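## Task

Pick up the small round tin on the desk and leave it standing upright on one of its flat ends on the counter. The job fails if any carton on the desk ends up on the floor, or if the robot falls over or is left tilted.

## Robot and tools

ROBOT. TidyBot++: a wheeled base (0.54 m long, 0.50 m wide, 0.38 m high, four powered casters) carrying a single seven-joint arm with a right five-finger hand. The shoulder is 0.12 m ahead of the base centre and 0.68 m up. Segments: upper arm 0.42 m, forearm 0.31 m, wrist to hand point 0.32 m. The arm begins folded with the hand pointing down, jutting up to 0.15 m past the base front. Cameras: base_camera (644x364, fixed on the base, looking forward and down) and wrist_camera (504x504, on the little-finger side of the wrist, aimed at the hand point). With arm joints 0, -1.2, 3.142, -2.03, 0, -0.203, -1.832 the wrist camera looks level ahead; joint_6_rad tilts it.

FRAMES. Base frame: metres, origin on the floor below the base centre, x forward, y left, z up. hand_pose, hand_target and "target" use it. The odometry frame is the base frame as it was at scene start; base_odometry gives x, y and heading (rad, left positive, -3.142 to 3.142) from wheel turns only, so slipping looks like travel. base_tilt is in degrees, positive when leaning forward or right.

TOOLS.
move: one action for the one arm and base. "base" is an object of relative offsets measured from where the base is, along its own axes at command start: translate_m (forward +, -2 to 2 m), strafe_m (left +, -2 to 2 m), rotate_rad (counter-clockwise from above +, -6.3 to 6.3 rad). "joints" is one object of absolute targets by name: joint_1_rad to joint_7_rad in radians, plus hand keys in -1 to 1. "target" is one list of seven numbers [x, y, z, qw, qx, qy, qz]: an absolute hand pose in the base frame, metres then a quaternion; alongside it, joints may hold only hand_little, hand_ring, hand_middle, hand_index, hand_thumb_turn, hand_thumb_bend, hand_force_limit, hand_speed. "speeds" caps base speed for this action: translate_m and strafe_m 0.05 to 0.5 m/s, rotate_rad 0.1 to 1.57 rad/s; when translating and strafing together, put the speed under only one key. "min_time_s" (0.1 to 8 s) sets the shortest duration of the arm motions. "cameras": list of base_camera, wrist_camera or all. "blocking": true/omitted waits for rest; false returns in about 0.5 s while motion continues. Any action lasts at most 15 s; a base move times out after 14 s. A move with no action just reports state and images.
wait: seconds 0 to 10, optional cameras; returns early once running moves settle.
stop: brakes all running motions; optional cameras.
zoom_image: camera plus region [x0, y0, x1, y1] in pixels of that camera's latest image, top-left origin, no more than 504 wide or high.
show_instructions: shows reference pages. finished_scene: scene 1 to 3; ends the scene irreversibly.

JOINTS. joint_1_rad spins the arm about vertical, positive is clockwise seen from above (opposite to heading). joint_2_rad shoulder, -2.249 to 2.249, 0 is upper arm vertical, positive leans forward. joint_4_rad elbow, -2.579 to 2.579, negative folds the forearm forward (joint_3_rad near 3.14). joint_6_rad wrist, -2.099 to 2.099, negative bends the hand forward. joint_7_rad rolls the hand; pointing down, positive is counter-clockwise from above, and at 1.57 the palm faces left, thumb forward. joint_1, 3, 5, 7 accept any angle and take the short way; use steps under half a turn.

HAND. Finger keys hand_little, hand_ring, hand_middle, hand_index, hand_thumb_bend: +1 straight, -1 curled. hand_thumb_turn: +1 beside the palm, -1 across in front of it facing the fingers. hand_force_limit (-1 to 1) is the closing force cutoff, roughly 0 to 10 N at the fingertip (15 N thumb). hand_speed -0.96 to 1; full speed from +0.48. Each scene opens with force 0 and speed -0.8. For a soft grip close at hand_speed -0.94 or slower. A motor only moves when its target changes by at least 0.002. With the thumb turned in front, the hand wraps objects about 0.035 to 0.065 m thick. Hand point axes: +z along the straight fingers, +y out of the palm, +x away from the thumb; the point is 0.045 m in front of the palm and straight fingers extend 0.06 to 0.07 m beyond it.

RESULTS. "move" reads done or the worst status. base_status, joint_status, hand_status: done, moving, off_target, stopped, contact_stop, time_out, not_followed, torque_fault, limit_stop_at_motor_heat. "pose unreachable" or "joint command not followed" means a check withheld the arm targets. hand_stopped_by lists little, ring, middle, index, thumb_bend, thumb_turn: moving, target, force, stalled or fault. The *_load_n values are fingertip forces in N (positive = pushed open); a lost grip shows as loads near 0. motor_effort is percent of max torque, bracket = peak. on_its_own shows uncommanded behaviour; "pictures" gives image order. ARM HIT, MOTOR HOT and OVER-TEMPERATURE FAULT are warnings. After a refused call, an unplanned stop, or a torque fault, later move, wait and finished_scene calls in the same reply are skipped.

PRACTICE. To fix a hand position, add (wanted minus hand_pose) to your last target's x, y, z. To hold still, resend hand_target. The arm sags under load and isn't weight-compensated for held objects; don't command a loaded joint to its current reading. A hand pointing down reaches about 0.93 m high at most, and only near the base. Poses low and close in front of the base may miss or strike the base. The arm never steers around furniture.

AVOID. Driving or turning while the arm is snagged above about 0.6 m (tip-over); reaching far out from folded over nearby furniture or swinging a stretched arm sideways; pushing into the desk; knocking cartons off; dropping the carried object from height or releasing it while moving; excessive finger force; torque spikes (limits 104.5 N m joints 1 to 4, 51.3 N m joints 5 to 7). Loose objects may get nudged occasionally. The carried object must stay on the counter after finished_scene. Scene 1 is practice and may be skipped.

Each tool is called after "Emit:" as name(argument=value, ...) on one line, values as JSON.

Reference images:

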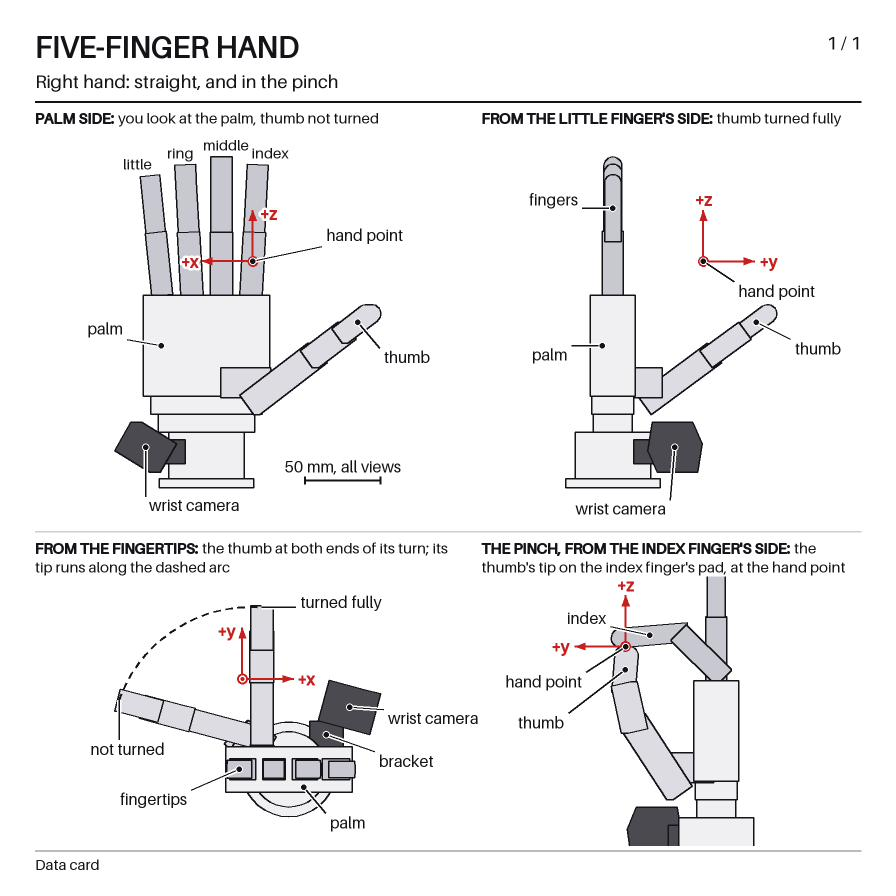

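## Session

Emit:
move(joints={"joint_1_rad":0,"joint_2_rad":-0.6,"joint_3_rad":3.142,"joint_4_rad":-1.43,"joint_5_rad":0,"joint_6_rad":-0.5,"joint_7_rad":-1.832,"hand_speed":0.0}, cameras=["all"])

Scene clock: 3.53 s.
move: done
base_odometry: x=+0.000 y=+0.000 heading=+0.000
base_tilt: forward=+0.2 right=+0.9
base_status: not commanded
joint_positions: joint_1_rad=+0.007 joint_2_rad=-0.586 joint_3_rad=+3.119 joint_4_rad=-1.449 joint_5_rad=-0.003 joint_6_rad=-0.594 joint_7_rad=+4.403 hand_little=+1.000 hand_ring=+1.000 hand_middle=+1.000 hand_index=+1.000 hand_thumb_turn=+1.000 hand_thumb_bend=+1.000 hand_force_limit=+0.000 hand_speed=+0.000
joint_status: all done
hand_stopped_by: target,target,target,target,target,target
little_load_n: 0.0
ring_load_n: 0.0
middle_load_n: 0.0
index_load_n: 0.0
thumb_bend_load_n: 0.0
thumb_turn_load_n: 0.0
motor_effort: joint_1_rad=+1(2) joint_2_rad=+2(4) joint_3_rad=+1(3) joint_4_rad=+14(17) joint_5_rad=+0(1) joint_6_rad=+9(9) joint_7_rad=+0(2)
hand_pose: x=+0.4511 y=-0.0351 z=+1.2260 quat_wxyz=(+0.117, -0.659, +0.094, -0.737) (m; base frame)
hand_target: x=+0.4370 y=-0.0491 z=+1.2740 quat_wxyz=(+0.102, -0.612, +0.081, -0.780) (m; base frame)
hand_status: not commanded
pictures: base_camera, wrist_camera
camera_calibration:
wrist_camera: T_world_to_cam=[[-0.0024654, -0.999243, 0.0388163, -0.0849026], [-0.418332, -0.0342262, -0.907649, 1.30314], [0.908291, -0.0184758, -0.417931, 0.216684], [0, 0, 0, 1]] pos_world=[0.348123, -0.0362335, 1.27665]

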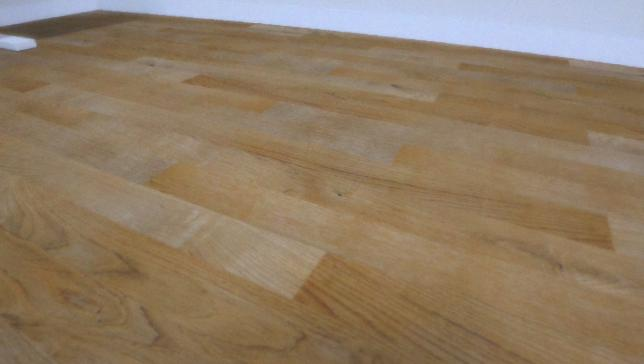

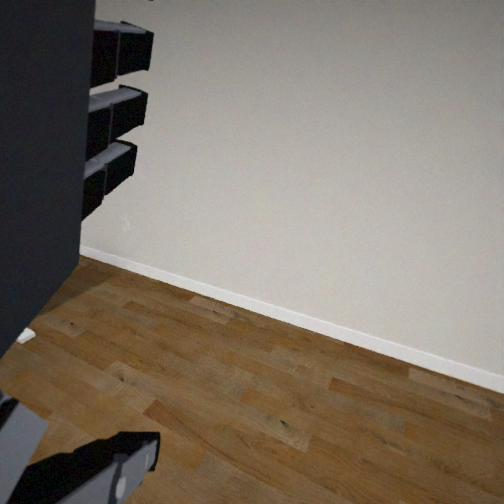

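Emit:
move(base={"rotate_rad":1.1}, cameras=["all"])

Scene clock: 6.97 s.
move: done
base_odometry: x=+0.000 y=+0.000 heading=+1.099
base_tilt: forward=+0.2 right=+0.9
base_status: done
joint_positions: joint_1_rad=+0.007 joint_2_rad=-0.586 joint_3_rad=+3.122 joint_4_rad=-1.449 joint_5_rad=-0.003 joint_6_rad=-0.593 joint_7_rad=+4.405 hand_little=+1.000 hand_ring=+1.000 hand_middle=+1.000 hand_index=+1.000 hand_thumb_turn=+1.000 hand_thumb_bend=+1.000 hand_force_limit=+0.000 hand_speed=+0.000
joint_status: not commanded
hand_stopped_by: target,target,target,target,target,target
little_load_n: 0.0
ring_load_n: 0.0
middle_load_n: 0.0
index_load_n: 0.0
thumb_bend_load_n: 0.0
thumb_turn_load_n: 0.0
motor_effort: joint_1_rad=+1(2) joint_2_rad=+2(3) joint_3_rad=+2(3) joint_4_rad=+14(14) joint_5_rad=+0(1) joint_6_rad=+9(9) joint_7_rad=-1(1)
hand_pose: x=+0.4510 y=-0.0372 z=+1.2262 quat_wxyz=(+0.115, -0.659, +0.095, -0.737) (m; base frame)
hand_target: x=+0.4370 y=-0.0491 z=+1.2740 quat_wxyz=(+0.102, -0.612, +0.081, -0.780) (m; base frame)
hand_status: not commanded
pictures: base_camera, wrist_camera
camera_calibration:
wrist_camera: T_world_to_cam=[[-0.00543267, -0.999221, 0.0390839, -0.0860115], [-0.418252, -0.033231, -0.907723, 1.30323], [0.908315, -0.0212783, -0.417746, 0.21643], [0, 0, 0, 1]] pos_world=[0.348026, -0.0380315, 1.27675]

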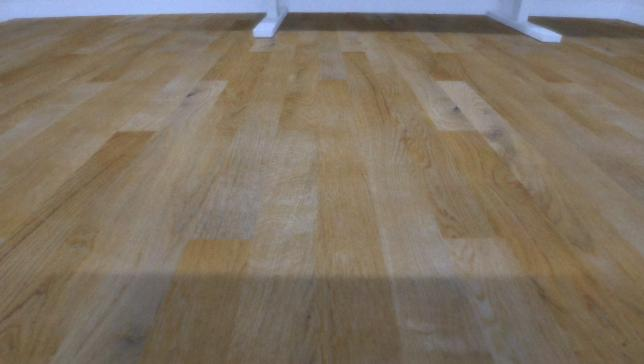

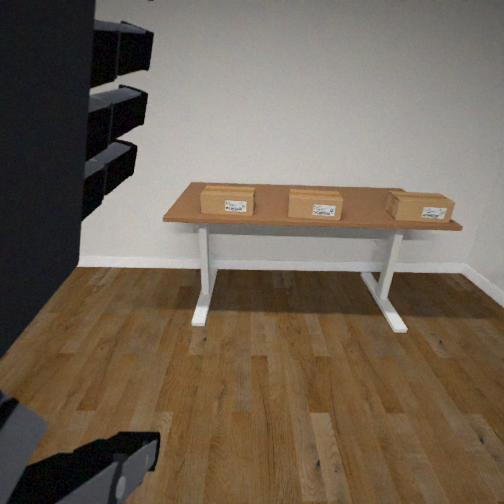

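Emit:
zoom_image(camera="wrist_camera", region=[160, 160, 480, 250])

Scaled by 1.575.

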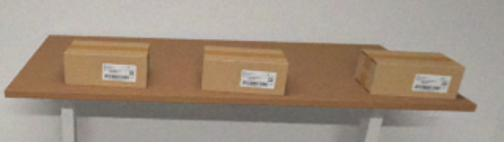

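Emit:
move(base={"translate_m":1.3,"strafe_m":0.0}, joints={"joint_6_rad":-1.1,"hand_thumb_turn":-1}, cameras=["wrist_camera"])

Scene clock: 22.43 s.
move: done
base_odometry: x=+0.591 y=+1.158 heading=+1.099
base_tilt: forward=+0.2 right=+0.9
base_status: done
joint_positions: joint_1_rad=+0.007 joint_2_rad=-0.593 joint_3_rad=+3.122 joint_4_rad=-1.443 joint_5_rad=-0.003 joint_6_rad=-1.033 joint_7_rad=+4.406 hand_little=+1.000 hand_ring=+1.000 hand_middle=+1.000 hand_index=+1.000 hand_thumb_turn=-1.000 hand_thumb_bend=+1.000 hand_force_limit=+0.000 hand_speed=+0.000
joint_status: all done
hand_stopped_by: target,target,target,target,target,target
little_load_n: 0.0
ring_load_n: 0.0
middle_load_n: 0.0
index_load_n: 0.0
thumb_bend_load_n: 0.0
thumb_turn_load_n: 0.0
motor_effort: joint_1_rad=+2(2) joint_2_rad=+3(6) joint_3_rad=+2(2) joint_4_rad=+13(14) joint_5_rad=+0(1) joint_6_rad=+8(9) joint_7_rad=+0(1)
hand_pose: x=+0.4121 y=-0.0388 z=+1.0942 quat_wxyz=(+0.089, -0.800, +0.116, -0.582) (m; base frame)
hand_target: x=+0.3990 y=-0.0490 z=+1.0856 quat_wxyz=(+0.074, -0.815, +0.107, -0.565) (m; base frame)
hand_status: not commanded
pictures: wrist_camera
camera_calibration:
wrist_camera: T_world_to_cam=[[0.00875861, -0.998985, 0.0441846, -0.0939982], [-0.75589, -0.0355416, -0.653733, 1.02829], [0.65464, -0.0276729, -0.755434, 0.670387], [0, 0, 0, 1]] pos_world=[0.339237, -0.0388041, 1.18282]

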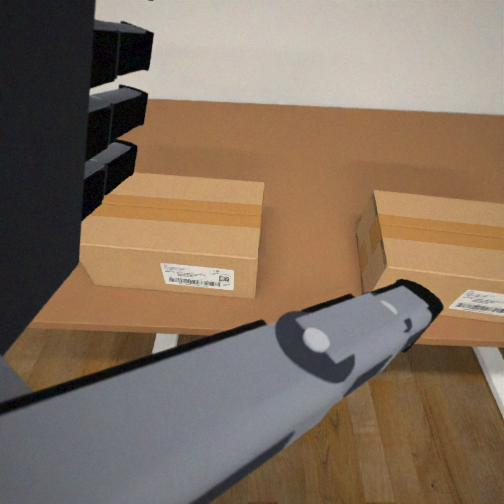

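Emit:
move(base={"translate_m":0.25,"strafe_m":-0.4}, joints={"joint_6_rad":-1.3}, cameras=["wrist_camera"])

Scene clock: 27.23 s.
move: done
base_odometry: x=+1.061 y=+1.199 heading=+1.100
base_tilt: forward=+0.2 right=+0.9
base_status: done
joint_positions: joint_1_rad=+0.007 joint_2_rad=-0.593 joint_3_rad=+3.127 joint_4_rad=-1.442 joint_5_rad=-0.003 joint_6_rad=-1.242 joint_7_rad=+4.406 hand_little=+1.000 hand_ring=+1.000 hand_middle=+1.000 hand_index=+1.000 hand_thumb_turn=-1.000 hand_thumb_bend=+1.000 hand_force_limit=+0.000 hand_speed=+0.000
joint_status: all done
hand_stopped_by: target,target,target,target,target,target
little_load_n: 0.0
ring_load_n: 0.0
middle_load_n: 0.0
index_load_n: -0.5
thumb_bend_load_n: -0.5
thumb_turn_load_n: 0.5
motor_effort: joint_1_rad=+1(2) joint_2_rad=+3(5) joint_3_rad=+1(4) joint_4_rad=+13(14) joint_5_rad=+0(1) joint_6_rad=+7(9) joint_7_rad=+0(1)
hand_pose: x=+0.3757 y=-0.0416 z=+1.0373 quat_wxyz=(+0.076, -0.856, +0.128, -0.496) (m; base frame)
hand_target: x=+0.3624 y=-0.0490 z=+1.0320 quat_wxyz=(+0.063, -0.867, +0.114, -0.480) (m; base frame)
hand_status: not commanded
pictures: wrist_camera
camera_calibration:
wrist_camera: T_world_to_cam=[[0.012113, -0.999078, 0.041198, -0.0922201], [-0.874781, -0.0305459, -0.483554, 0.831786], [0.484367, -0.030182, -0.874344, 0.838401], [0, 0, 0, 1]] pos_world=[0.322655, -0.0414228, 1.13906]

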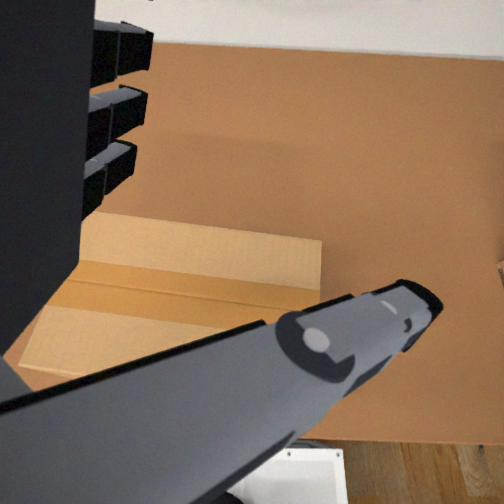

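Emit:
move(base={"strafe_m":-0.5}, cameras=["wrist_camera"])

Scene clock: 31.80 s.
move: done
base_odometry: x=+1.507 y=+0.972 heading=+1.100
base_tilt: forward=+0.2 right=+0.9
base_status: done
joint_positions: joint_1_rad=+0.007 joint_2_rad=-0.593 joint_3_rad=+3.131 joint_4_rad=-1.442 joint_5_rad=-0.003 joint_6_rad=-1.242 joint_7_rad=+4.406 hand_little=+1.000 hand_ring=+1.000 hand_middle=+1.000 hand_index=+1.000 hand_thumb_turn=-1.000 hand_thumb_bend=+1.000 hand_force_limit=+0.000 hand_speed=+0.000
joint_status: not commanded
hand_stopped_by: target,target,target,target,target,target
little_load_n: 0.0
ring_load_n: 0.0
middle_load_n: 0.0
index_load_n: 0.0
thumb_bend_load_n: 0.0
thumb_turn_load_n: 0.5
motor_effort: joint_1_rad=+1(2) joint_2_rad=+3(4) joint_3_rad=+2(4) joint_4_rad=+13(13) joint_5_rad=+0(1) joint_6_rad=+7(8) joint_7_rad=-1(1)
hand_pose: x=+0.3756 y=-0.0434 z=+1.0372 quat_wxyz=(+0.076, -0.855, +0.130, -0.496) (m; base frame)
hand_target: x=+0.3624 y=-0.0490 z=+1.0320 quat_wxyz=(+0.063, -0.867, +0.114, -0.480) (m; base frame)
hand_status: not commanded
pictures: wrist_camera
camera_calibration:
wrist_camera: T_world_to_cam=[[0.00863022, -0.999209, 0.0388244, -0.0902139], [-0.87487, -0.0263483, -0.483642, 0.83191], [0.484282, -0.0297924, -0.874405, 0.838421], [0, 0, 0, 1]] pos_world=[0.322559, -0.0432446, 1.13897]

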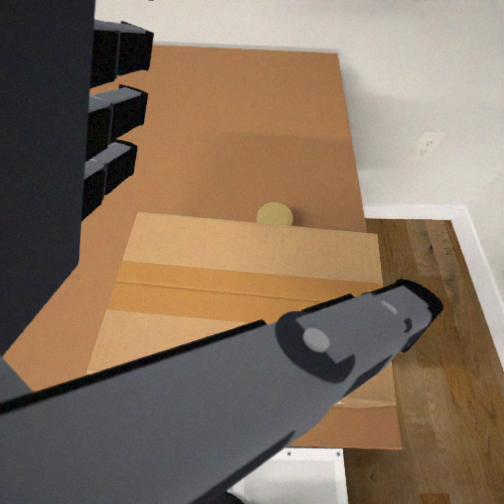

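Emit:
zoom_image(camera="wrist_camera", region=[120, 170, 400, 290])

Scaled by 1.800.

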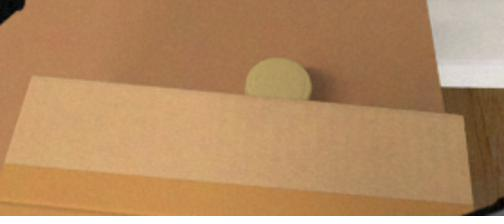

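Emit:
move(base={"strafe_m":-0.12}, speeds={"strafe_m":0.25})

Emit:
move(target=[0.56, 0.038, 0.96, 0.3696, -0.8924, 0.2391, -0.0990], min_time_s=2.5, cameras=["wrist_camera"])

Scene clock: 59.20 s.
move: done
base_odometry: x=+1.614 y=+0.918 heading=+1.100
base_tilt: forward=+0.2 right=+0.9
base_status: done
joint_positions: joint_1_rad=+0.007 joint_2_rad=-0.593 joint_3_rad=+3.133 joint_4_rad=-1.442 joint_5_rad=-0.003 joint_6_rad=-1.242 joint_7_rad=+4.406 hand_little=+1.000 hand_ring=+1.000 hand_middle=+1.000 hand_index=+1.000 hand_thumb_turn=-1.000 hand_thumb_bend=+1.000 hand_force_limit=+0.000 hand_speed=+0.000
joint_status: not commanded
hand_stopped_by: target,target,target,target,target,target
little_load_n: 0.0
ring_load_n: 0.0
middle_load_n: 0.0
index_load_n: 0.0
thumb_bend_load_n: 0.0
thumb_turn_load_n: 0.0
motor_effort: joint_1_rad=+1(2) joint_2_rad=+3(4) joint_3_rad=+2(3) joint_4_rad=+13(13) joint_5_rad=+0(1) joint_6_rad=+7(8) joint_7_rad=-1(1)
hand_pose: x=+0.3755 y=-0.0443 z=+1.0372 quat_wxyz=(+0.076, -0.855, +0.131, -0.496) (m; base frame)
hand_target: x=+0.3624 y=-0.0490 z=+1.0320 quat_wxyz=(+0.063, -0.867, +0.114, -0.480) (m; base frame)
hand_status: not commanded
pictures: none

Scene clock: 62.33 s.
move: done
base_odometry: x=+1.614 y=+0.918 heading=+1.100
base_tilt: forward=+0.2 right=+0.9
base_status: not commanded
joint_positions: joint_1_rad=+0.612 joint_2_rad=+0.296 joint_3_rad=+2.660 joint_4_rad=-0.811 joint_5_rad=-0.532 joint_6_rad=-1.642 joint_7_rad=+4.209 hand_little=+1.000 hand_ring=+1.000 hand_middle=+1.000 hand_index=+1.000 hand_thumb_turn=-1.000 hand_thumb_bend=+1.000 hand_force_limit=+0.000 hand_speed=+0.000
joint_status: not commanded
hand_stopped_by: target,target,target,target,target,target
little_load_n: 0.0
ring_load_n: 0.0
middle_load_n: 0.0
index_load_n: 0.0
thumb_bend_load_n: -0.5
thumb_turn_load_n: 0.0
motor_effort: joint_1_rad=+1(2) joint_2_rad=-20(22) joint_3_rad=-1(3) joint_4_rad=+12(13) joint_5_rad=-4(5) joint_6_rad=+3(8) joint_7_rad=-1(1)
hand_pose: x=+0.5787 y=+0.0267 z=+0.9595 quat_wxyz=(+0.347, -0.895, +0.239, -0.149) (m; base frame)
hand_target: x=+0.5600 y=+0.0380 z=+0.9600 quat_wxyz=(+0.370, -0.892, +0.239, -0.099) (m; base frame)
hand_status: done (0.022 m and 6.3 deg from the pose sent, 0.216 m and 58.7 deg at the start)
pictures: wrist_camera
camera_calibration:
wrist_camera: T_world_to_cam=[[-0.0310867, -0.791633, -0.610205, 0.621274], [-0.994627, -0.0358122, 0.097131, 0.486119], [-0.0987449, 0.609946, -0.786267, 0.909865], [0, 0, 0, 1]] pos_world=[0.592665, -0.0457381, 1.04728]

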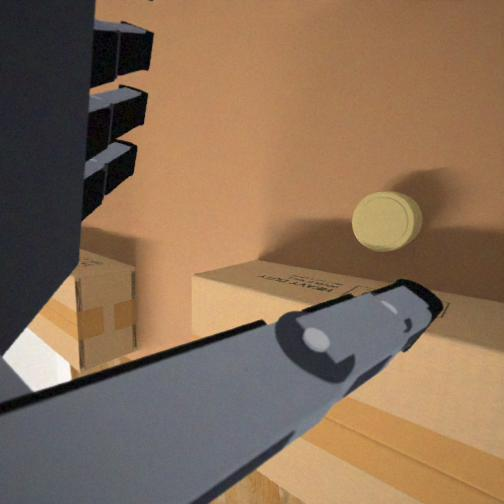

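Emit:
zoom_image(camera="wrist_camera", region=[260, 160, 460, 320])

Scaled by 2.520.

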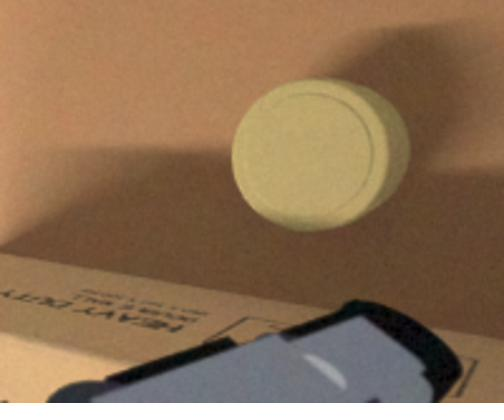

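Emit:
move(target=[0.56, 0.04, 0.875, 0.3696, -0.8924, 0.2391, -0.0990], min_time_s=2.5, cameras=["wrist_camera"])

Scene clock: 73.87 s.
move: done
base_odometry: x=+1.614 y=+0.918 heading=+1.100
base_tilt: forward=+0.2 right=+0.9
base_status: not commanded
joint_positions: joint_1_rad=+0.599 joint_2_rad=+0.257 joint_3_rad=+2.794 joint_4_rad=-1.147 joint_5_rad=-0.642 joint_6_rad=-1.604 joint_7_rad=+4.374 hand_little=+1.000 hand_ring=+1.000 hand_middle=+1.000 hand_index=+1.000 hand_thumb_turn=-1.000 hand_thumb_bend=+1.000 hand_force_limit=+0.000 hand_speed=+0.000
joint_status: not commanded
hand_stopped_by: target,target,target,target,target,target
little_load_n: 0.0
ring_load_n: 0.0
middle_load_n: 0.0
index_load_n: 0.0
thumb_bend_load_n: 0.0
thumb_turn_load_n: 0.0
motor_effort: joint_1_rad=+1(2) joint_2_rad=-20(21) joint_3_rad=-1(2) joint_4_rad=+13(13) joint_5_rad=-5(5) joint_6_rad=+2(4) joint_7_rad=-1(1)
hand_pose: x=+0.5408 y=+0.0326 z=+0.8705 quat_wxyz=(+0.357, -0.899, +0.246, -0.058) (m; base frame)
hand_target: x=+0.5600 y=+0.0400 z=+0.8750 quat_wxyz=(+0.370, -0.892, +0.239, -0.099) (m; base frame)
hand_status: done (0.021 m and 5.0 deg from the pose sent, 0.088 m and 6.3 deg at the start)
pictures: wrist_camera
camera_calibration:
wrist_camera: T_world_to_cam=[[-0.0914653, -0.757474, -0.646426, 0.633474], [-0.961984, -0.100541, 0.253927, 0.30526], [-0.257335, 0.645077, -0.719482, 0.85908], [0, 0, 0, 1]] pos_world=[0.572668, -0.0436411, 0.950073]

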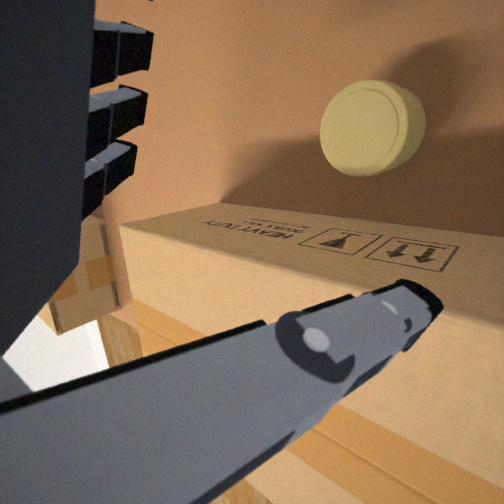

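Emit:
move(target=[0.595, 0.032, 0.872, 0.3696, -0.8924, 0.2391, -0.0990], min_time_s=1.5, cameras=["wrist_camera"])

Scene clock: 80.57 s.
move: done
base_odometry: x=+1.614 y=+0.918 heading=+1.100
base_tilt: forward=+0.2 right=+0.9
base_status: not commanded
joint_positions: joint_1_rad=+0.663 joint_2_rad=+0.310 joint_3_rad=+2.603 joint_4_rad=-1.089 joint_5_rad=-0.585 joint_6_rad=-1.564 joint_7_rad=+4.370 hand_little=+1.000 hand_ring=+1.000 hand_middle=+1.000 hand_index=+1.000 hand_thumb_turn=-1.000 hand_thumb_bend=+1.000 hand_force_limit=+0.000 hand_speed=+0.000
joint_status: not commanded
hand_stopped_by: target,target,target,target,target,target
little_load_n: 0.0
ring_load_n: 0.0
middle_load_n: 0.0
index_load_n: 0.0
thumb_bend_load_n: 0.0
thumb_turn_load_n: 0.0
motor_effort: joint_1_rad=+1(2) joint_2_rad=-20(21) joint_3_rad=-2(2) joint_4_rad=+13(13) joint_5_rad=-5(6) joint_6_rad=+2(2) joint_7_rad=-1(1)
hand_pose: x=+0.5600 y=+0.0497 z=+0.8783 quat_wxyz=(+0.370, -0.904, +0.203, -0.071) (m; base frame)
hand_target: x=+0.5950 y=+0.0320 z=+0.8720 quat_wxyz=(+0.370, -0.892, +0.239, -0.099) (m; base frame)
hand_status: done (0.040 m and 5.4 deg from the pose sent, 0.054 m and 5.0 deg at the start)
pictures: wrist_camera
camera_calibration:
wrist_camera: T_world_to_cam=[[0.00169353, -0.755341, -0.65533, 0.608816], [-0.965475, -0.171942, 0.195687, 0.380151], [-0.260489, 0.632374, -0.729554, 0.869868], [0, 0, 0, 1]] pos_world=[0.592586, -0.0248541, 0.9592]

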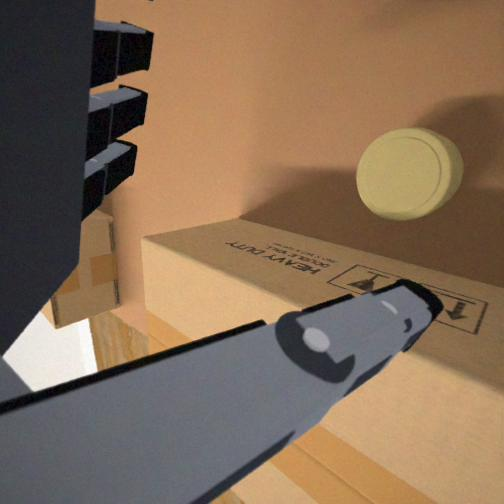

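Emit:
move(target=[0.612, 0.005, 0.865, 0.3696, -0.8924, 0.2391, -0.0990], min_time_s=1.5, cameras=["wrist_camera"])

Scene clock: 85.33 s.
move: done
base_odometry: x=+1.614 y=+0.918 heading=+1.100
base_tilt: forward=+0.2 right=+0.9
base_status: not commanded
joint_positions: joint_1_rad=+0.728 joint_2_rad=+0.394 joint_3_rad=+2.486 joint_4_rad=-1.016 joint_5_rad=-0.493 joint_6_rad=-1.564 joint_7_rad=+4.355 hand_little=+1.000 hand_ring=+1.000 hand_middle=+1.000 hand_index=+1.000 hand_thumb_turn=-1.000 hand_thumb_bend=+1.000 hand_force_limit=+0.000 hand_speed=+0.000
joint_status: not commanded
hand_stopped_by: target,target,target,target,target,target
little_load_n: 0.0
ring_load_n: 0.0
middle_load_n: 0.0
index_load_n: 0.0
thumb_bend_load_n: 0.0
thumb_turn_load_n: 0.0
motor_effort: joint_1_rad=+1(2) joint_2_rad=-21(22) joint_3_rad=-3(3) joint_4_rad=+13(13) joint_5_rad=-5(5) joint_6_rad=+2(2) joint_7_rad=-1(1)
hand_pose: x=+0.5800 y=+0.0228 z=+0.8717 quat_wxyz=(+0.366, -0.905, +0.202, -0.076) (m; base frame)
hand_target: x=+0.6120 y=+0.0050 z=+0.8650 quat_wxyz=(+0.370, -0.892, +0.239, -0.099) (m; base frame)
hand_status: done (0.037 m and 5.3 deg from the pose sent, 0.070 m and 5.4 deg at the start)
pictures: wrist_camera
camera_calibration:
wrist_camera: T_world_to_cam=[[0.00652295, -0.761155, -0.648537, 0.575565], [-0.967144, -0.169632, 0.189361, 0.402644], [-0.254145, 0.625993, -0.737253, 0.890486], [0, 0, 0, 1]] pos_world=[0.611973, -0.051043, 0.953544]

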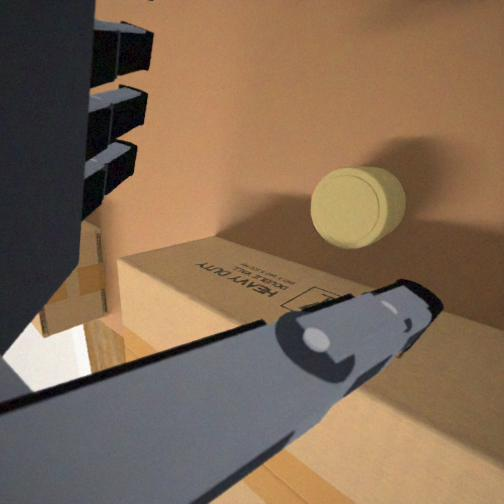

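Emit:
zoom_image(camera="wrist_camera", region=[280, 140, 440, 280])

Scaled by 3.150.

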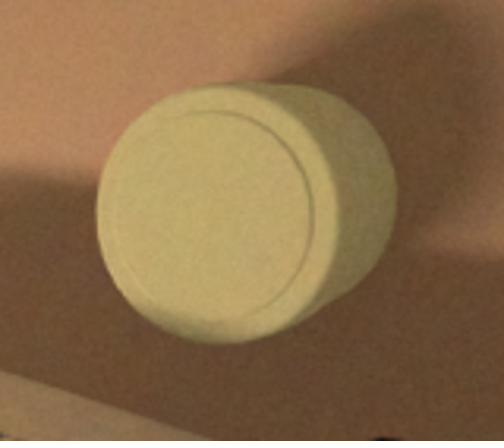

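Emit:
zoom_image(camera="wrist_camera", region=[180, 230, 320, 320])

Scaled by 3.600.

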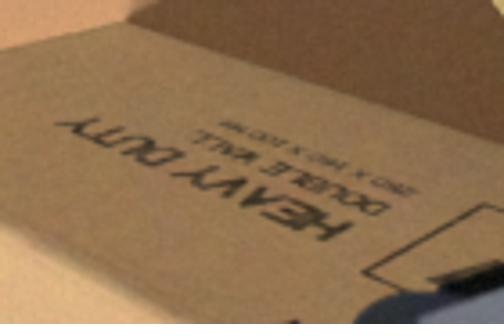

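Emit:
move(target=[0.61, 0.013, 0.80, 0.3696, -0.8924, 0.2391, -0.0990], min_time_s=2, cameras=["wrist_camera"])

Scene clock: 110.63 s.
move: done
base_odometry: x=+1.614 y=+0.918 heading=+1.100
base_tilt: forward=+0.2 right=+0.9
base_status: not commanded
joint_positions: joint_1_rad=+0.828 joint_2_rad=+0.399 joint_3_rad=+2.369 joint_4_rad=-1.199 joint_5_rad=-0.465 joint_6_rad=-1.372 joint_7_rad=+4.355 hand_little=+1.000 hand_ring=+1.000 hand_middle=+1.000 hand_index=+1.000 hand_thumb_turn=-1.000 hand_thumb_bend=+1.000 hand_force_limit=+0.000 hand_speed=+0.000
joint_status: not commanded
hand_stopped_by: target,target,target,target,target,target
little_load_n: 0.0
ring_load_n: 0.0
middle_load_n: 0.0
index_load_n: 0.0
thumb_bend_load_n: 0.0
thumb_turn_load_n: 0.0
motor_effort: joint_1_rad=+1(2) joint_2_rad=-21(22) joint_3_rad=-3(4) joint_4_rad=+13(14) joint_5_rad=-6(6) joint_6_rad=+2(3) joint_7_rad=+0(1)
hand_pose: x=+0.5902 y=+0.0276 z=+0.8278 quat_wxyz=(+0.374, -0.892, +0.239, -0.084) (m; base frame)
hand_target: x=+0.6100 y=+0.0130 z=+0.8000 quat_wxyz=(+0.370, -0.892, +0.239, -0.099) (m; base frame)
hand_status: done (0.037 m and 1.8 deg from the pose sent, 0.078 m and 5.3 deg at the start)
pictures: wrist_camera
camera_calibration:
wrist_camera: T_world_to_cam=[[-0.056846, -0.742872, -0.667016, 0.602857], [-0.976093, -0.0990315, 0.193481, 0.421449], [-0.209787, 0.662068, -0.719483, 0.815762], [0, 0, 0, 1]] pos_world=[0.61678, -0.050508, 0.9075]

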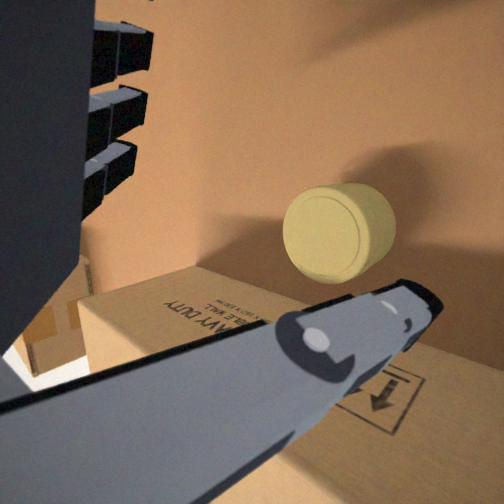

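Emit:
move(target=[0.598, 0.015, 0.765, 0.3696, -0.8924, 0.2391, -0.0990], min_time_s=2, cameras=["wrist_camera"])

Scene clock: 119.93 s.
move: done
base_odometry: x=+1.614 y=+0.918 heading=+1.100
base_tilt: forward=+0.2 right=+0.9
base_status: not commanded
joint_positions: joint_1_rad=+1.079 joint_2_rad=+0.623 joint_3_rad=+1.779 joint_4_rad=-1.334 joint_5_rad=-0.011 joint_6_rad=-1.202 joint_7_rad=+4.159 hand_little=+1.000 hand_ring=+1.000 hand_middle=+1.000 hand_index=+1.000 hand_thumb_turn=-1.000 hand_thumb_bend=+1.000 hand_force_limit=+0.000 hand_speed=+0.000
joint_status: not commanded
hand_stopped_by: target,target,target,target,target,target
little_load_n: 0.0
ring_load_n: 0.0
middle_load_n: 0.0
index_load_n: 0.0
thumb_bend_load_n: 0.0
thumb_turn_load_n: 0.0
motor_effort: joint_1_rad=+1(2) joint_2_rad=-20(21) joint_3_rad=-8(8) joint_4_rad=+12(13) joint_5_rad=-4(5) joint_6_rad=+3(4) joint_7_rad=-1(1)
hand_pose: x=+0.5820 y=+0.0176 z=+0.7777 quat_wxyz=(+0.357, -0.905, +0.214, -0.086) (m; base frame)
hand_target: x=+0.5980 y=+0.0150 z=+0.7650 quat_wxyz=(+0.370, -0.892, +0.239, -0.099) (m; base frame)
hand_status: done (0.021 m and 3.9 deg from the pose sent, 0.064 m and 1.8 deg at the start)
pictures: wrist_camera
camera_calibration:
wrist_camera: T_world_to_cam=[[-0.0134394, -0.773551, -0.633592, 0.510853], [-0.972878, -0.136224, 0.186951, 0.426023], [-0.230926, 0.61892, -0.75074, 0.82205], [0, 0, 0, 1]] pos_world=[0.611167, -0.0555784, 0.861172]

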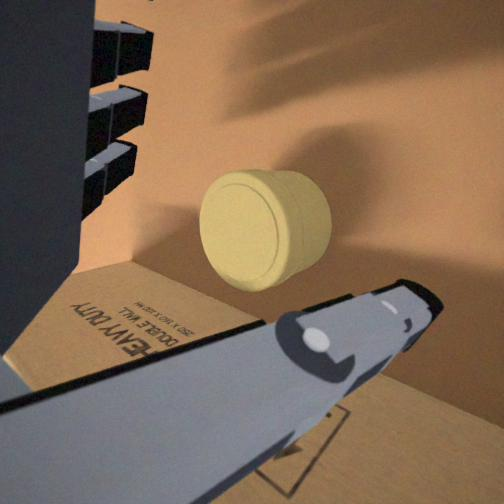

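Emit:
zoom_image(camera="wrist_camera", region=[60, 150, 360, 370])

Scaled by 1.680.

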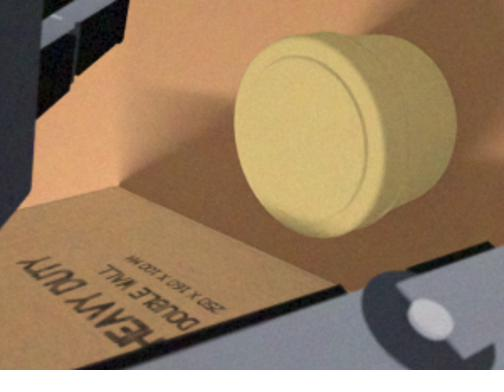

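Emit:
move(target=[0.594, 0.024, 0.735, 0.3696, -0.8924, 0.2391, -0.0990], min_time_s=2, cameras=["wrist_camera"])

Scene clock: 136.77 s.
move: done
base_odometry: x=+1.614 y=+0.918 heading=+1.100
base_tilt: forward=+0.2 right=+0.9
base_status: not commanded
joint_positions: joint_1_rad=+1.099 joint_2_rad=+0.710 joint_3_rad=+1.668 joint_4_rad=-1.436 joint_5_rad=+0.143 joint_6_rad=-1.114 joint_7_rad=+4.055 hand_little=+1.000 hand_ring=+1.000 hand_middle=+1.000 hand_index=+1.000 hand_thumb_turn=-1.000 hand_thumb_bend=+1.000 hand_force_limit=+0.000 hand_speed=+0.000
joint_status: not commanded
hand_stopped_by: target,target,target,target,target,target
little_load_n: 0.0
ring_load_n: 0.0
middle_load_n: 0.0
index_load_n: 0.0
thumb_bend_load_n: 0.0
thumb_turn_load_n: 0.0
motor_effort: joint_1_rad=+1(2) joint_2_rad=-20(21) joint_3_rad=-9(9) joint_4_rad=+11(12) joint_5_rad=-4(5) joint_6_rad=+3(4) joint_7_rad=-1(1)
hand_pose: x=+0.5782 y=+0.0230 z=+0.7427 quat_wxyz=(+0.351, -0.907, +0.218, -0.082) (m; base frame)
hand_target: x=+0.5940 y=+0.0240 z=+0.7350 quat_wxyz=(+0.370, -0.892, +0.239, -0.099) (m; base frame)
hand_status: done (0.018 m and 4.2 deg from the pose sent, 0.045 m and 3.9 deg at the start)
pictures: wrist_camera
camera_calibration:
wrist_camera: T_world_to_cam=[[-0.0254599, -0.779894, -0.625394, 0.493852], [-0.971136, -0.129121, 0.200555, 0.418399], [-0.237164, 0.612449, -0.754096, 0.797728], [0, 0, 0, 1]] pos_world=[0.608088, -0.0493905, 0.826503]

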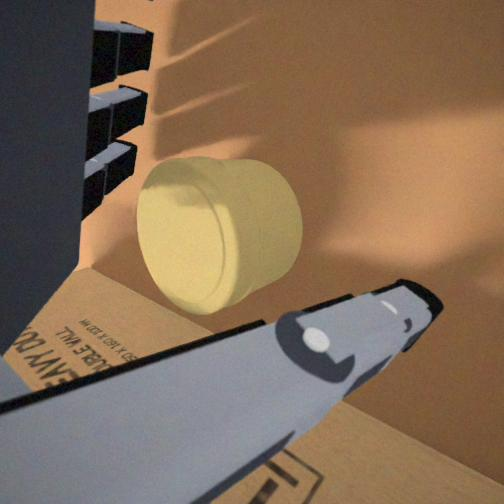

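Emit:
move(target=[0.594, 0.024, 0.747, 0.3696, -0.8924, 0.2391, -0.0990], min_time_s=1)

Emit:
move(joints={"hand_force_limit":-0.5,"hand_speed":-0.8,"hand_index":0,"hand_middle":0}, cameras=["wrist_camera"])

Scene clock: 141.87 s.
move: done
base_odometry: x=+1.614 y=+0.918 heading=+1.100
base_tilt: forward=+0.2 right=+0.9
base_status: not commanded
joint_positions: joint_1_rad=+1.099 joint_2_rad=+0.710 joint_3_rad=+1.668 joint_4_rad=-1.436 joint_5_rad=+0.143 joint_6_rad=-1.114 joint_7_rad=+4.055 hand_little=+1.000 hand_ring=+1.000 hand_middle=+1.000 hand_index=+1.000 hand_thumb_turn=-1.000 hand_thumb_bend=+1.000 hand_force_limit=+0.000 hand_speed=+0.000
joint_status: not commanded
hand_stopped_by: target,target,target,target,target,target
little_load_n: 0.0
ring_load_n: 0.0
middle_load_n: 0.0
index_load_n: 0.0
thumb_bend_load_n: 0.0
thumb_turn_load_n: 0.0
motor_effort: joint_1_rad=+1(2) joint_2_rad=-20(21) joint_3_rad=-9(9) joint_4_rad=+11(11) joint_5_rad=-4(4) joint_6_rad=+4(4) joint_7_rad=-1(1)
hand_pose: x=+0.5784 y=+0.0229 z=+0.7426 quat_wxyz=(+0.350, -0.907, +0.218, -0.082) (m; base frame)
hand_target: x=+0.5940 y=+0.0240 z=+0.7470 quat_wxyz=(+0.370, -0.892, +0.239, -0.099) (m; base frame)
hand_status: done (0.016 m and 4.2 deg from the pose sent, 0.016 m and 4.2 deg at the start)
pictures: none

Scene clock: 143.93 s.
move: off_target
base_odometry: x=+1.614 y=+0.918 heading=+1.100
base_tilt: forward=+0.2 right=+0.9
base_status: not commanded
joint_positions: joint_1_rad=+1.099 joint_2_rad=+0.710 joint_3_rad=+1.667 joint_4_rad=-1.436 joint_5_rad=+0.143 joint_6_rad=-1.113 joint_7_rad=+4.055 hand_little=+1.000 hand_ring=+1.000 hand_middle=+0.891 hand_index=+0.762 hand_thumb_turn=-1.000 hand_thumb_bend=+1.000 hand_force_limit=-0.500 hand_speed=-0.800
joint_status: hand_middle off_target (ended at +0.891, target +0.000); hand_index off_target (ended at +0.762, target +0.000); the others done
hand_stopped_by: target,target,force,force,target,target
little_load_n: 0.0
ring_load_n: 0.0
middle_load_n: 0.0
index_load_n: 2.5
thumb_bend_load_n: 0.0
thumb_turn_load_n: 0.0
motor_effort: joint_1_rad=+1(2) joint_2_rad=-20(20) joint_3_rad=-7(9) joint_4_rad=+9(11) joint_5_rad=-2(4) joint_6_rad=+2(4) joint_7_rad=+0(1)
hand_pose: x=+0.5786 y=+0.0234 z=+0.7430 quat_wxyz=(+0.351, -0.907, +0.218, -0.083) (m; base frame)
hand_target: x=+0.5940 y=+0.0240 z=+0.7470 quat_wxyz=(+0.370, -0.892, +0.239, -0.099) (m; base frame)
hand_status: not commanded
pictures: wrist_camera
camera_calibration:
wrist_camera: T_world_to_cam=[[-0.0246048, -0.779599, -0.625795, 0.494032], [-0.971453, -0.129101, 0.199026, 0.420013], [-0.235951, 0.612828, -0.754168, 0.797226], [0, 0, 0, 1]] pos_world=[0.608285, -0.0491919, 0.826811]

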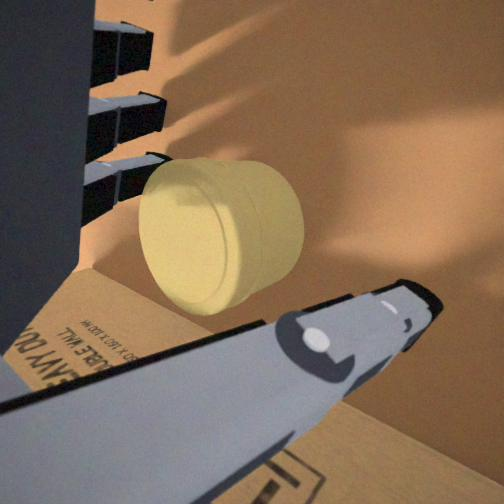

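Emit:
move(target=[0.594, 0.024, 0.765, 0.3696, -0.8924, 0.2391, -0.0990], min_time_s=1, cameras=["wrist_camera"])

Scene clock: 150.97 s.
move: done
base_odometry: x=+1.614 y=+0.918 heading=+1.100
base_tilt: forward=+0.2 right=+0.9
base_status: not commanded
joint_positions: joint_1_rad=+1.099 joint_2_rad=+0.710 joint_3_rad=+1.667 joint_4_rad=-1.418 joint_5_rad=+0.136 joint_6_rad=-1.113 joint_7_rad=+4.055 hand_little=+1.000 hand_ring=+1.000 hand_middle=+0.891 hand_index=+0.762 hand_thumb_turn=-1.000 hand_thumb_bend=+1.000 hand_force_limit=-0.500 hand_speed=-0.800
joint_status: not commanded
hand_stopped_by: target,target,force,force,target,target
little_load_n: 0.0
ring_load_n: 0.0
middle_load_n: 0.0
index_load_n: 0.0
thumb_bend_load_n: 0.0
thumb_turn_load_n: 0.0
motor_effort: joint_1_rad=+1(2) joint_2_rad=-20(21) joint_3_rad=-9(9) joint_4_rad=+11(11) joint_5_rad=-4(4) joint_6_rad=+4(4) joint_7_rad=+0(1)
hand_pose: x=+0.5843 y=+0.0223 z=+0.7497 quat_wxyz=(+0.357, -0.903, +0.221, -0.088) (m; base frame)
hand_target: x=+0.5940 y=+0.0240 z=+0.7650 quat_wxyz=(+0.370, -0.892, +0.239, -0.099) (m; base frame)
hand_status: done (0.018 m and 3.1 deg from the pose sent, 0.027 m and 4.1 deg at the start)
pictures: wrist_camera
camera_calibration:
wrist_camera: T_world_to_cam=[[-0.0264809, -0.772643, -0.634289, 0.504791], [-0.974925, -0.120286, 0.187225, 0.434868], [-0.220954, 0.623342, -0.750083, 0.792185], [0, 0, 0, 1]] pos_world=[0.612367, -0.0514704, 0.83297]

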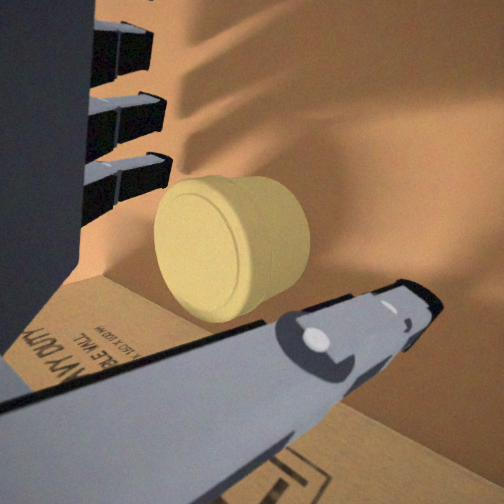

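Emit:
move(target=[0.586, 0.026, 0.774, 0.3696, -0.8924, 0.2391, -0.0990], min_time_s=1)

Emit:
move(joints={"hand_force_limit":-0.5,"hand_speed":-0.8,"hand_index":-0.1,"hand_middle":-0.1}, cameras=["wrist_camera"])

Scene clock: 156.27 s.
move: done
base_odometry: x=+1.614 y=+0.918 heading=+1.100
base_tilt: forward=+0.2 right=+0.9
base_status: not commanded
joint_positions: joint_1_rad=+1.110 joint_2_rad=+0.706 joint_3_rad=+1.667 joint_4_rad=-1.418 joint_5_rad=+0.134 joint_6_rad=-1.113 joint_7_rad=+4.055 hand_little=+1.000 hand_ring=+1.000 hand_middle=+0.891 hand_index=+0.762 hand_thumb_turn=-1.000 hand_thumb_bend=+1.000 hand_force_limit=-0.500 hand_speed=-0.800
joint_status: not commanded
hand_stopped_by: target,target,force,force,target,target
little_load_n: 0.0
ring_load_n: 0.0
middle_load_n: 0.0
index_load_n: 0.0
thumb_bend_load_n: 0.0
thumb_turn_load_n: 0.0
motor_effort: joint_1_rad=+1(2) joint_2_rad=-20(21) joint_3_rad=-9(9) joint_4_rad=+11(11) joint_5_rad=-4(4) joint_6_rad=+4(4) joint_7_rad=-1(1)
hand_pose: x=+0.5842 y=+0.0181 z=+0.7508 quat_wxyz=(+0.355, -0.903, +0.226, -0.091) (m; base frame)
hand_target: x=+0.5860 y=+0.0260 z=+0.7740 quat_wxyz=(+0.370, -0.892, +0.239, -0.099) (m; base frame)
hand_status: done (0.025 m and 2.7 deg from the pose sent, 0.025 m and 3.1 deg at the start)
pictures: none

Scene clock: 158.53 s.
move: done
base_odometry: x=+1.614 y=+0.918 heading=+1.100
base_tilt: forward=+0.2 right=+0.9
base_status: not commanded
joint_positions: joint_1_rad=+1.111 joint_2_rad=+0.702 joint_3_rad=+1.667 joint_4_rad=-1.414 joint_5_rad=+0.122 joint_6_rad=-1.113 joint_7_rad=+4.055 hand_little=+1.000 hand_ring=+1.000 hand_middle=-0.100 hand_index=-0.100 hand_thumb_turn=-1.000 hand_thumb_bend=+1.000 hand_force_limit=-0.500 hand_speed=-0.800
joint_status: all done
hand_stopped_by: target,target,target,target,target,target
little_load_n: 0.0
ring_load_n: 0.0
middle_load_n: 0.0
index_load_n: 0.0
thumb_bend_load_n: 0.0
thumb_turn_load_n: 0.0
motor_effort: joint_1_rad=+1(2) joint_2_rad=-20(20) joint_3_rad=-9(9) joint_4_rad=+11(11) joint_5_rad=-4(5) joint_6_rad=+4(4) joint_7_rad=-1(1)
hand_pose: x=+0.5844 y=+0.0206 z=+0.7548 quat_wxyz=(+0.360, -0.900, +0.227, -0.091) (m; base frame)
hand_target: x=+0.5860 y=+0.0260 z=+0.7740 quat_wxyz=(+0.370, -0.892, +0.239, -0.099) (m; base frame)
hand_status: not commanded
pictures: wrist_camera
camera_calibration:
wrist_camera: T_world_to_cam=[[-0.0352813, -0.767544, -0.640024, 0.516145], [-0.976938, -0.108462, 0.183926, 0.43715], [-0.21059, 0.631753, -0.746016, 0.787705], [0, 0, 0, 1]] pos_world=[0.611161, -0.0540565, 0.837583]

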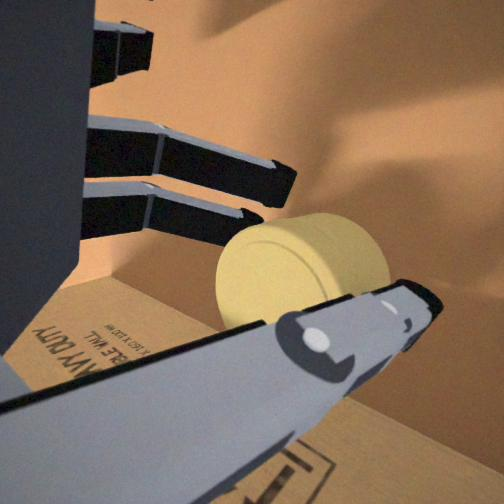

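Emit:
move(joints={"hand_force_limit":-0.1,"hand_speed":-0.88,"hand_index":-0.6,"hand_middle":-0.6}, cameras=["wrist_camera"])

Scene clock: 163.23 s.
move: off_target
base_odometry: x=+1.614 y=+0.918 heading=+1.100
base_tilt: forward=+0.2 right=+0.9
base_status: not commanded
joint_positions: joint_1_rad=+1.111 joint_2_rad=+0.702 joint_3_rad=+1.667 joint_4_rad=-1.414 joint_5_rad=+0.122 joint_6_rad=-1.113 joint_7_rad=+4.055 hand_little=+1.000 hand_ring=+1.000 hand_middle=-0.600 hand_index=-0.132 hand_thumb_turn=-1.000 hand_thumb_bend=+1.000 hand_force_limit=-0.100 hand_speed=-0.880
joint_status: hand_index off_target (ended at -0.132, target -0.600); the others done
hand_stopped_by: target,target,target,force,target,target
little_load_n: 0.0
ring_load_n: 0.0
middle_load_n: 0.0
index_load_n: 0.0
thumb_bend_load_n: 0.0
thumb_turn_load_n: 0.0
motor_effort: joint_1_rad=+1(2) joint_2_rad=-20(21) joint_3_rad=-9(9) joint_4_rad=+11(11) joint_5_rad=-4(4) joint_6_rad=+4(4) joint_7_rad=-1(1)
hand_pose: x=+0.5844 y=+0.0206 z=+0.7548 quat_wxyz=(+0.360, -0.900, +0.227, -0.091) (m; base frame)
hand_target: x=+0.5860 y=+0.0260 z=+0.7740 quat_wxyz=(+0.370, -0.892, +0.239, -0.099) (m; base frame)
hand_status: not commanded
pictures: wrist_camera
camera_calibration:
wrist_camera: T_world_to_cam=[[-0.0352813, -0.767544, -0.640024, 0.516145], [-0.976938, -0.108462, 0.183926, 0.43715], [-0.21059, 0.631753, -0.746016, 0.787705], [0, 0, 0, 1]] pos_world=[0.611161, -0.0540565, 0.837583]

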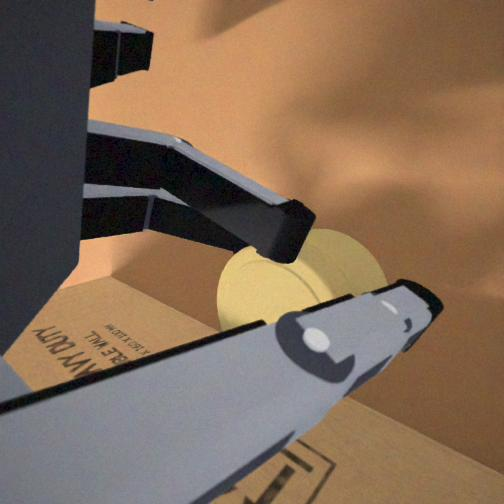

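Emit:
move(joints={"hand_speed":-0.5,"hand_index":0.5,"hand_middle":0.5})

Emit:
move(joints={"hand_speed":-0.8,"hand_force_limit":-0.5,"hand_thumb_bend":0.6}, cameras=["wrist_camera"])

Scene clock: 169.77 s.
move: done
base_odometry: x=+1.614 y=+0.918 heading=+1.100
base_tilt: forward=+0.2 right=+0.9
base_status: not commanded
joint_positions: joint_1_rad=+1.112 joint_2_rad=+0.702 joint_3_rad=+1.667 joint_4_rad=-1.414 joint_5_rad=+0.122 joint_6_rad=-1.113 joint_7_rad=+4.055 hand_little=+1.000 hand_ring=+1.000 hand_middle=+0.500 hand_index=+0.500 hand_thumb_turn=-1.000 hand_thumb_bend=+1.000 hand_force_limit=-0.100 hand_speed=-0.500
joint_status: all done
hand_stopped_by: target,target,target,target,target,target
little_load_n: 0.0
ring_load_n: 0.0
middle_load_n: 0.0
index_load_n: 0.0
thumb_bend_load_n: 0.0
thumb_turn_load_n: 0.0
motor_effort: joint_1_rad=+1(2) joint_2_rad=-20(20) joint_3_rad=-9(9) joint_4_rad=+11(11) joint_5_rad=-4(4) joint_6_rad=+4(4) joint_7_rad=-1(1)
hand_pose: x=+0.5844 y=+0.0204 z=+0.7548 quat_wxyz=(+0.360, -0.900, +0.227, -0.091) (m; base frame)
hand_target: x=+0.5860 y=+0.0260 z=+0.7740 quat_wxyz=(+0.370, -0.892, +0.239, -0.099) (m; base frame)
hand_status: not commanded
pictures: none

Scene clock: 171.63 s.
move: done
base_odometry: x=+1.614 y=+0.918 heading=+1.100
base_tilt: forward=+0.2 right=+0.9
base_status: not commanded
joint_positions: joint_1_rad=+1.112 joint_2_rad=+0.702 joint_3_rad=+1.667 joint_4_rad=-1.414 joint_5_rad=+0.122 joint_6_rad=-1.113 joint_7_rad=+4.055 hand_little=+1.000 hand_ring=+1.000 hand_middle=+0.500 hand_index=+0.500 hand_thumb_turn=-1.000 hand_thumb_bend=+0.600 hand_force_limit=-0.500 hand_speed=-0.800
joint_status: all done
hand_stopped_by: target,target,target,target,target,target
little_load_n: 0.0
ring_load_n: 0.0
middle_load_n: 0.0
index_load_n: 0.0
thumb_bend_load_n: 0.0
thumb_turn_load_n: 0.0
motor_effort: joint_1_rad=+1(2) joint_2_rad=-20(20) joint_3_rad=-9(9) joint_4_rad=+11(11) joint_5_rad=-4(4) joint_6_rad=+4(4) joint_7_rad=+0(1)
hand_pose: x=+0.5844 y=+0.0204 z=+0.7548 quat_wxyz=(+0.360, -0.900, +0.227, -0.091) (m; base frame)
hand_target: x=+0.5860 y=+0.0260 z=+0.7740 quat_wxyz=(+0.370, -0.892, +0.239, -0.099) (m; base frame)
hand_status: not commanded
pictures: wrist_camera
camera_calibration:
wrist_camera: T_world_to_cam=[[-0.0355255, -0.767515, -0.640046, 0.51616], [-0.976993, -0.108093, 0.183848, 0.437247], [-0.21029, 0.631852, -0.746017, 0.787656], [0, 0, 0, 1]] pos_world=[0.611161, -0.0542586, 0.837583]

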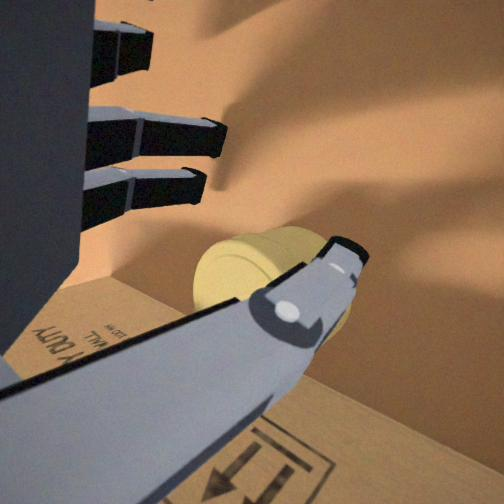

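Emit:
move(target=[0.573, 0.033, 0.77, 0.3696, -0.8924, 0.2391, -0.0990], min_time_s=1.5, cameras=["wrist_camera"])

Scene clock: 178.80 s.
move: done
base_odometry: x=+1.614 y=+0.918 heading=+1.100
base_tilt: forward=+0.2 right=+0.9
base_status: not commanded
joint_positions: joint_1_rad=+1.147 joint_2_rad=+0.702 joint_3_rad=+1.575 joint_4_rad=-1.420 joint_5_rad=+0.141 joint_6_rad=-1.113 joint_7_rad=+3.996 hand_little=+1.000 hand_ring=+1.000 hand_middle=+0.500 hand_index=+0.500 hand_thumb_turn=-1.000 hand_thumb_bend=+0.600 hand_force_limit=-0.500 hand_speed=-0.800
joint_status: not commanded
hand_stopped_by: target,target,target,target,target,target
little_load_n: 0.0
ring_load_n: -0.5
middle_load_n: 0.0
index_load_n: 0.0
thumb_bend_load_n: 0.0
thumb_turn_load_n: 0.0
motor_effort: joint_1_rad=+1(2) joint_2_rad=-19(21) joint_3_rad=-9(9) joint_4_rad=+11(11) joint_5_rad=-4(4) joint_6_rad=+4(4) joint_7_rad=-1(1)
hand_pose: x=+0.5761 y=+0.0337 z=+0.7775 quat_wxyz=(+0.373, -0.894, +0.227, -0.098) (m; base frame)
hand_target: x=+0.5730 y=+0.0330 z=+0.7700 quat_wxyz=(+0.370, -0.892, +0.239, -0.099) (m; base frame)
hand_status: done (0.008 m and 1.4 deg from the pose sent, 0.023 m and 2.2 deg at the start)
pictures: wrist_camera
camera_calibration:
wrist_camera: T_world_to_cam=[[-0.0266928, -0.751106, -0.659642, 0.55019], [-0.980945, -0.107353, 0.161933, 0.445638], [-0.192443, 0.651395, -0.733928, 0.774218], [0, 0, 0, 1]] pos_world=[0.600826, -0.0432302, 0.858985]

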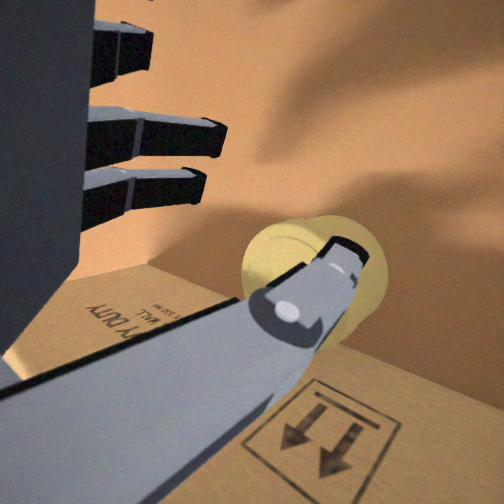

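Emit:
move(joints={"hand_speed":-0.3,"hand_thumb_bend":0.85})

Emit:
move(target=[0.567, 0.024, 0.774, 0.3696, -0.8924, 0.2391, -0.0990], min_time_s=1.5, cameras=["wrist_camera"])

Scene clock: 185.63 s.
move: done
base_odometry: x=+1.614 y=+0.918 heading=+1.100
base_tilt: forward=+0.2 right=+0.9
base_status: not commanded
joint_positions: joint_1_rad=+1.147 joint_2_rad=+0.702 joint_3_rad=+1.575 joint_4_rad=-1.420 joint_5_rad=+0.141 joint_6_rad=-1.113 joint_7_rad=+3.996 hand_little=+1.000 hand_ring=+1.000 hand_middle=+0.500 hand_index=+0.500 hand_thumb_turn=-1.000 hand_thumb_bend=+0.850 hand_force_limit=-0.500 hand_speed=-0.300
joint_status: all done
hand_stopped_by: target,target,target,target,target,target
little_load_n: 0.0
ring_load_n: 0.0
middle_load_n: 0.0
index_load_n: 0.0
thumb_bend_load_n: 0.0
thumb_turn_load_n: 0.0
motor_effort: joint_1_rad=+1(2) joint_2_rad=-19(19) joint_3_rad=-9(9) joint_4_rad=+11(11) joint_5_rad=-4(4) joint_6_rad=+4(4) joint_7_rad=+0(1)
hand_pose: x=+0.5761 y=+0.0337 z=+0.7775 quat_wxyz=(+0.373, -0.894, +0.227, -0.098) (m; base frame)
hand_target: x=+0.5730 y=+0.0330 z=+0.7700 quat_wxyz=(+0.370, -0.892, +0.239, -0.099) (m; base frame)
hand_status: not commanded
pictures: none

Scene clock: 187.43 s.
move: done
base_odometry: x=+1.614 y=+0.918 heading=+1.100
base_tilt: forward=+0.2 right=+0.9
base_status: not commanded
joint_positions: joint_1_rad=+1.176 joint_2_rad=+0.702 joint_3_rad=+1.552 joint_4_rad=-1.420 joint_5_rad=+0.145 joint_6_rad=-1.113 joint_7_rad=+3.996 hand_little=+1.000 hand_ring=+1.000 hand_middle=+0.500 hand_index=+0.500 hand_thumb_turn=-1.000 hand_thumb_bend=+0.850 hand_force_limit=-0.500 hand_speed=-0.300
joint_status: not commanded
hand_stopped_by: target,target,target,target,target,target
little_load_n: 0.0
ring_load_n: 0.0
middle_load_n: 0.0
index_load_n: 0.0
thumb_bend_load_n: 0.0
thumb_turn_load_n: 0.0
motor_effort: joint_1_rad=+1(2) joint_2_rad=-19(19) joint_3_rad=-9(9) joint_4_rad=+11(11) joint_5_rad=-4(4) joint_6_rad=+4(4) joint_7_rad=-1(1)
hand_pose: x=+0.5754 y=+0.0270 z=+0.7836 quat_wxyz=(+0.375, -0.892, +0.230, -0.107) (m; base frame)
hand_target: x=+0.5670 y=+0.0240 z=+0.7740 quat_wxyz=(+0.370, -0.892, +0.239, -0.099) (m; base frame)
hand_status: done (0.013 m and 1.5 deg from the pose sent, 0.014 m and 1.4 deg at the start)
pictures: wrist_camera
camera_calibration:
wrist_camera: T_world_to_cam=[[-0.0260692, -0.749082, -0.661964, 0.550543], [-0.984463, -0.0957868, 0.147163, 0.456557], [-0.173644, 0.655515, -0.734947, 0.772727], [0, 0, 0, 1]] pos_world=[0.597996, -0.0504007, 0.865165]

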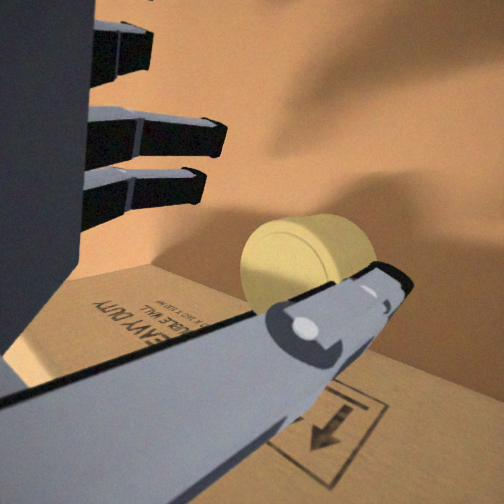

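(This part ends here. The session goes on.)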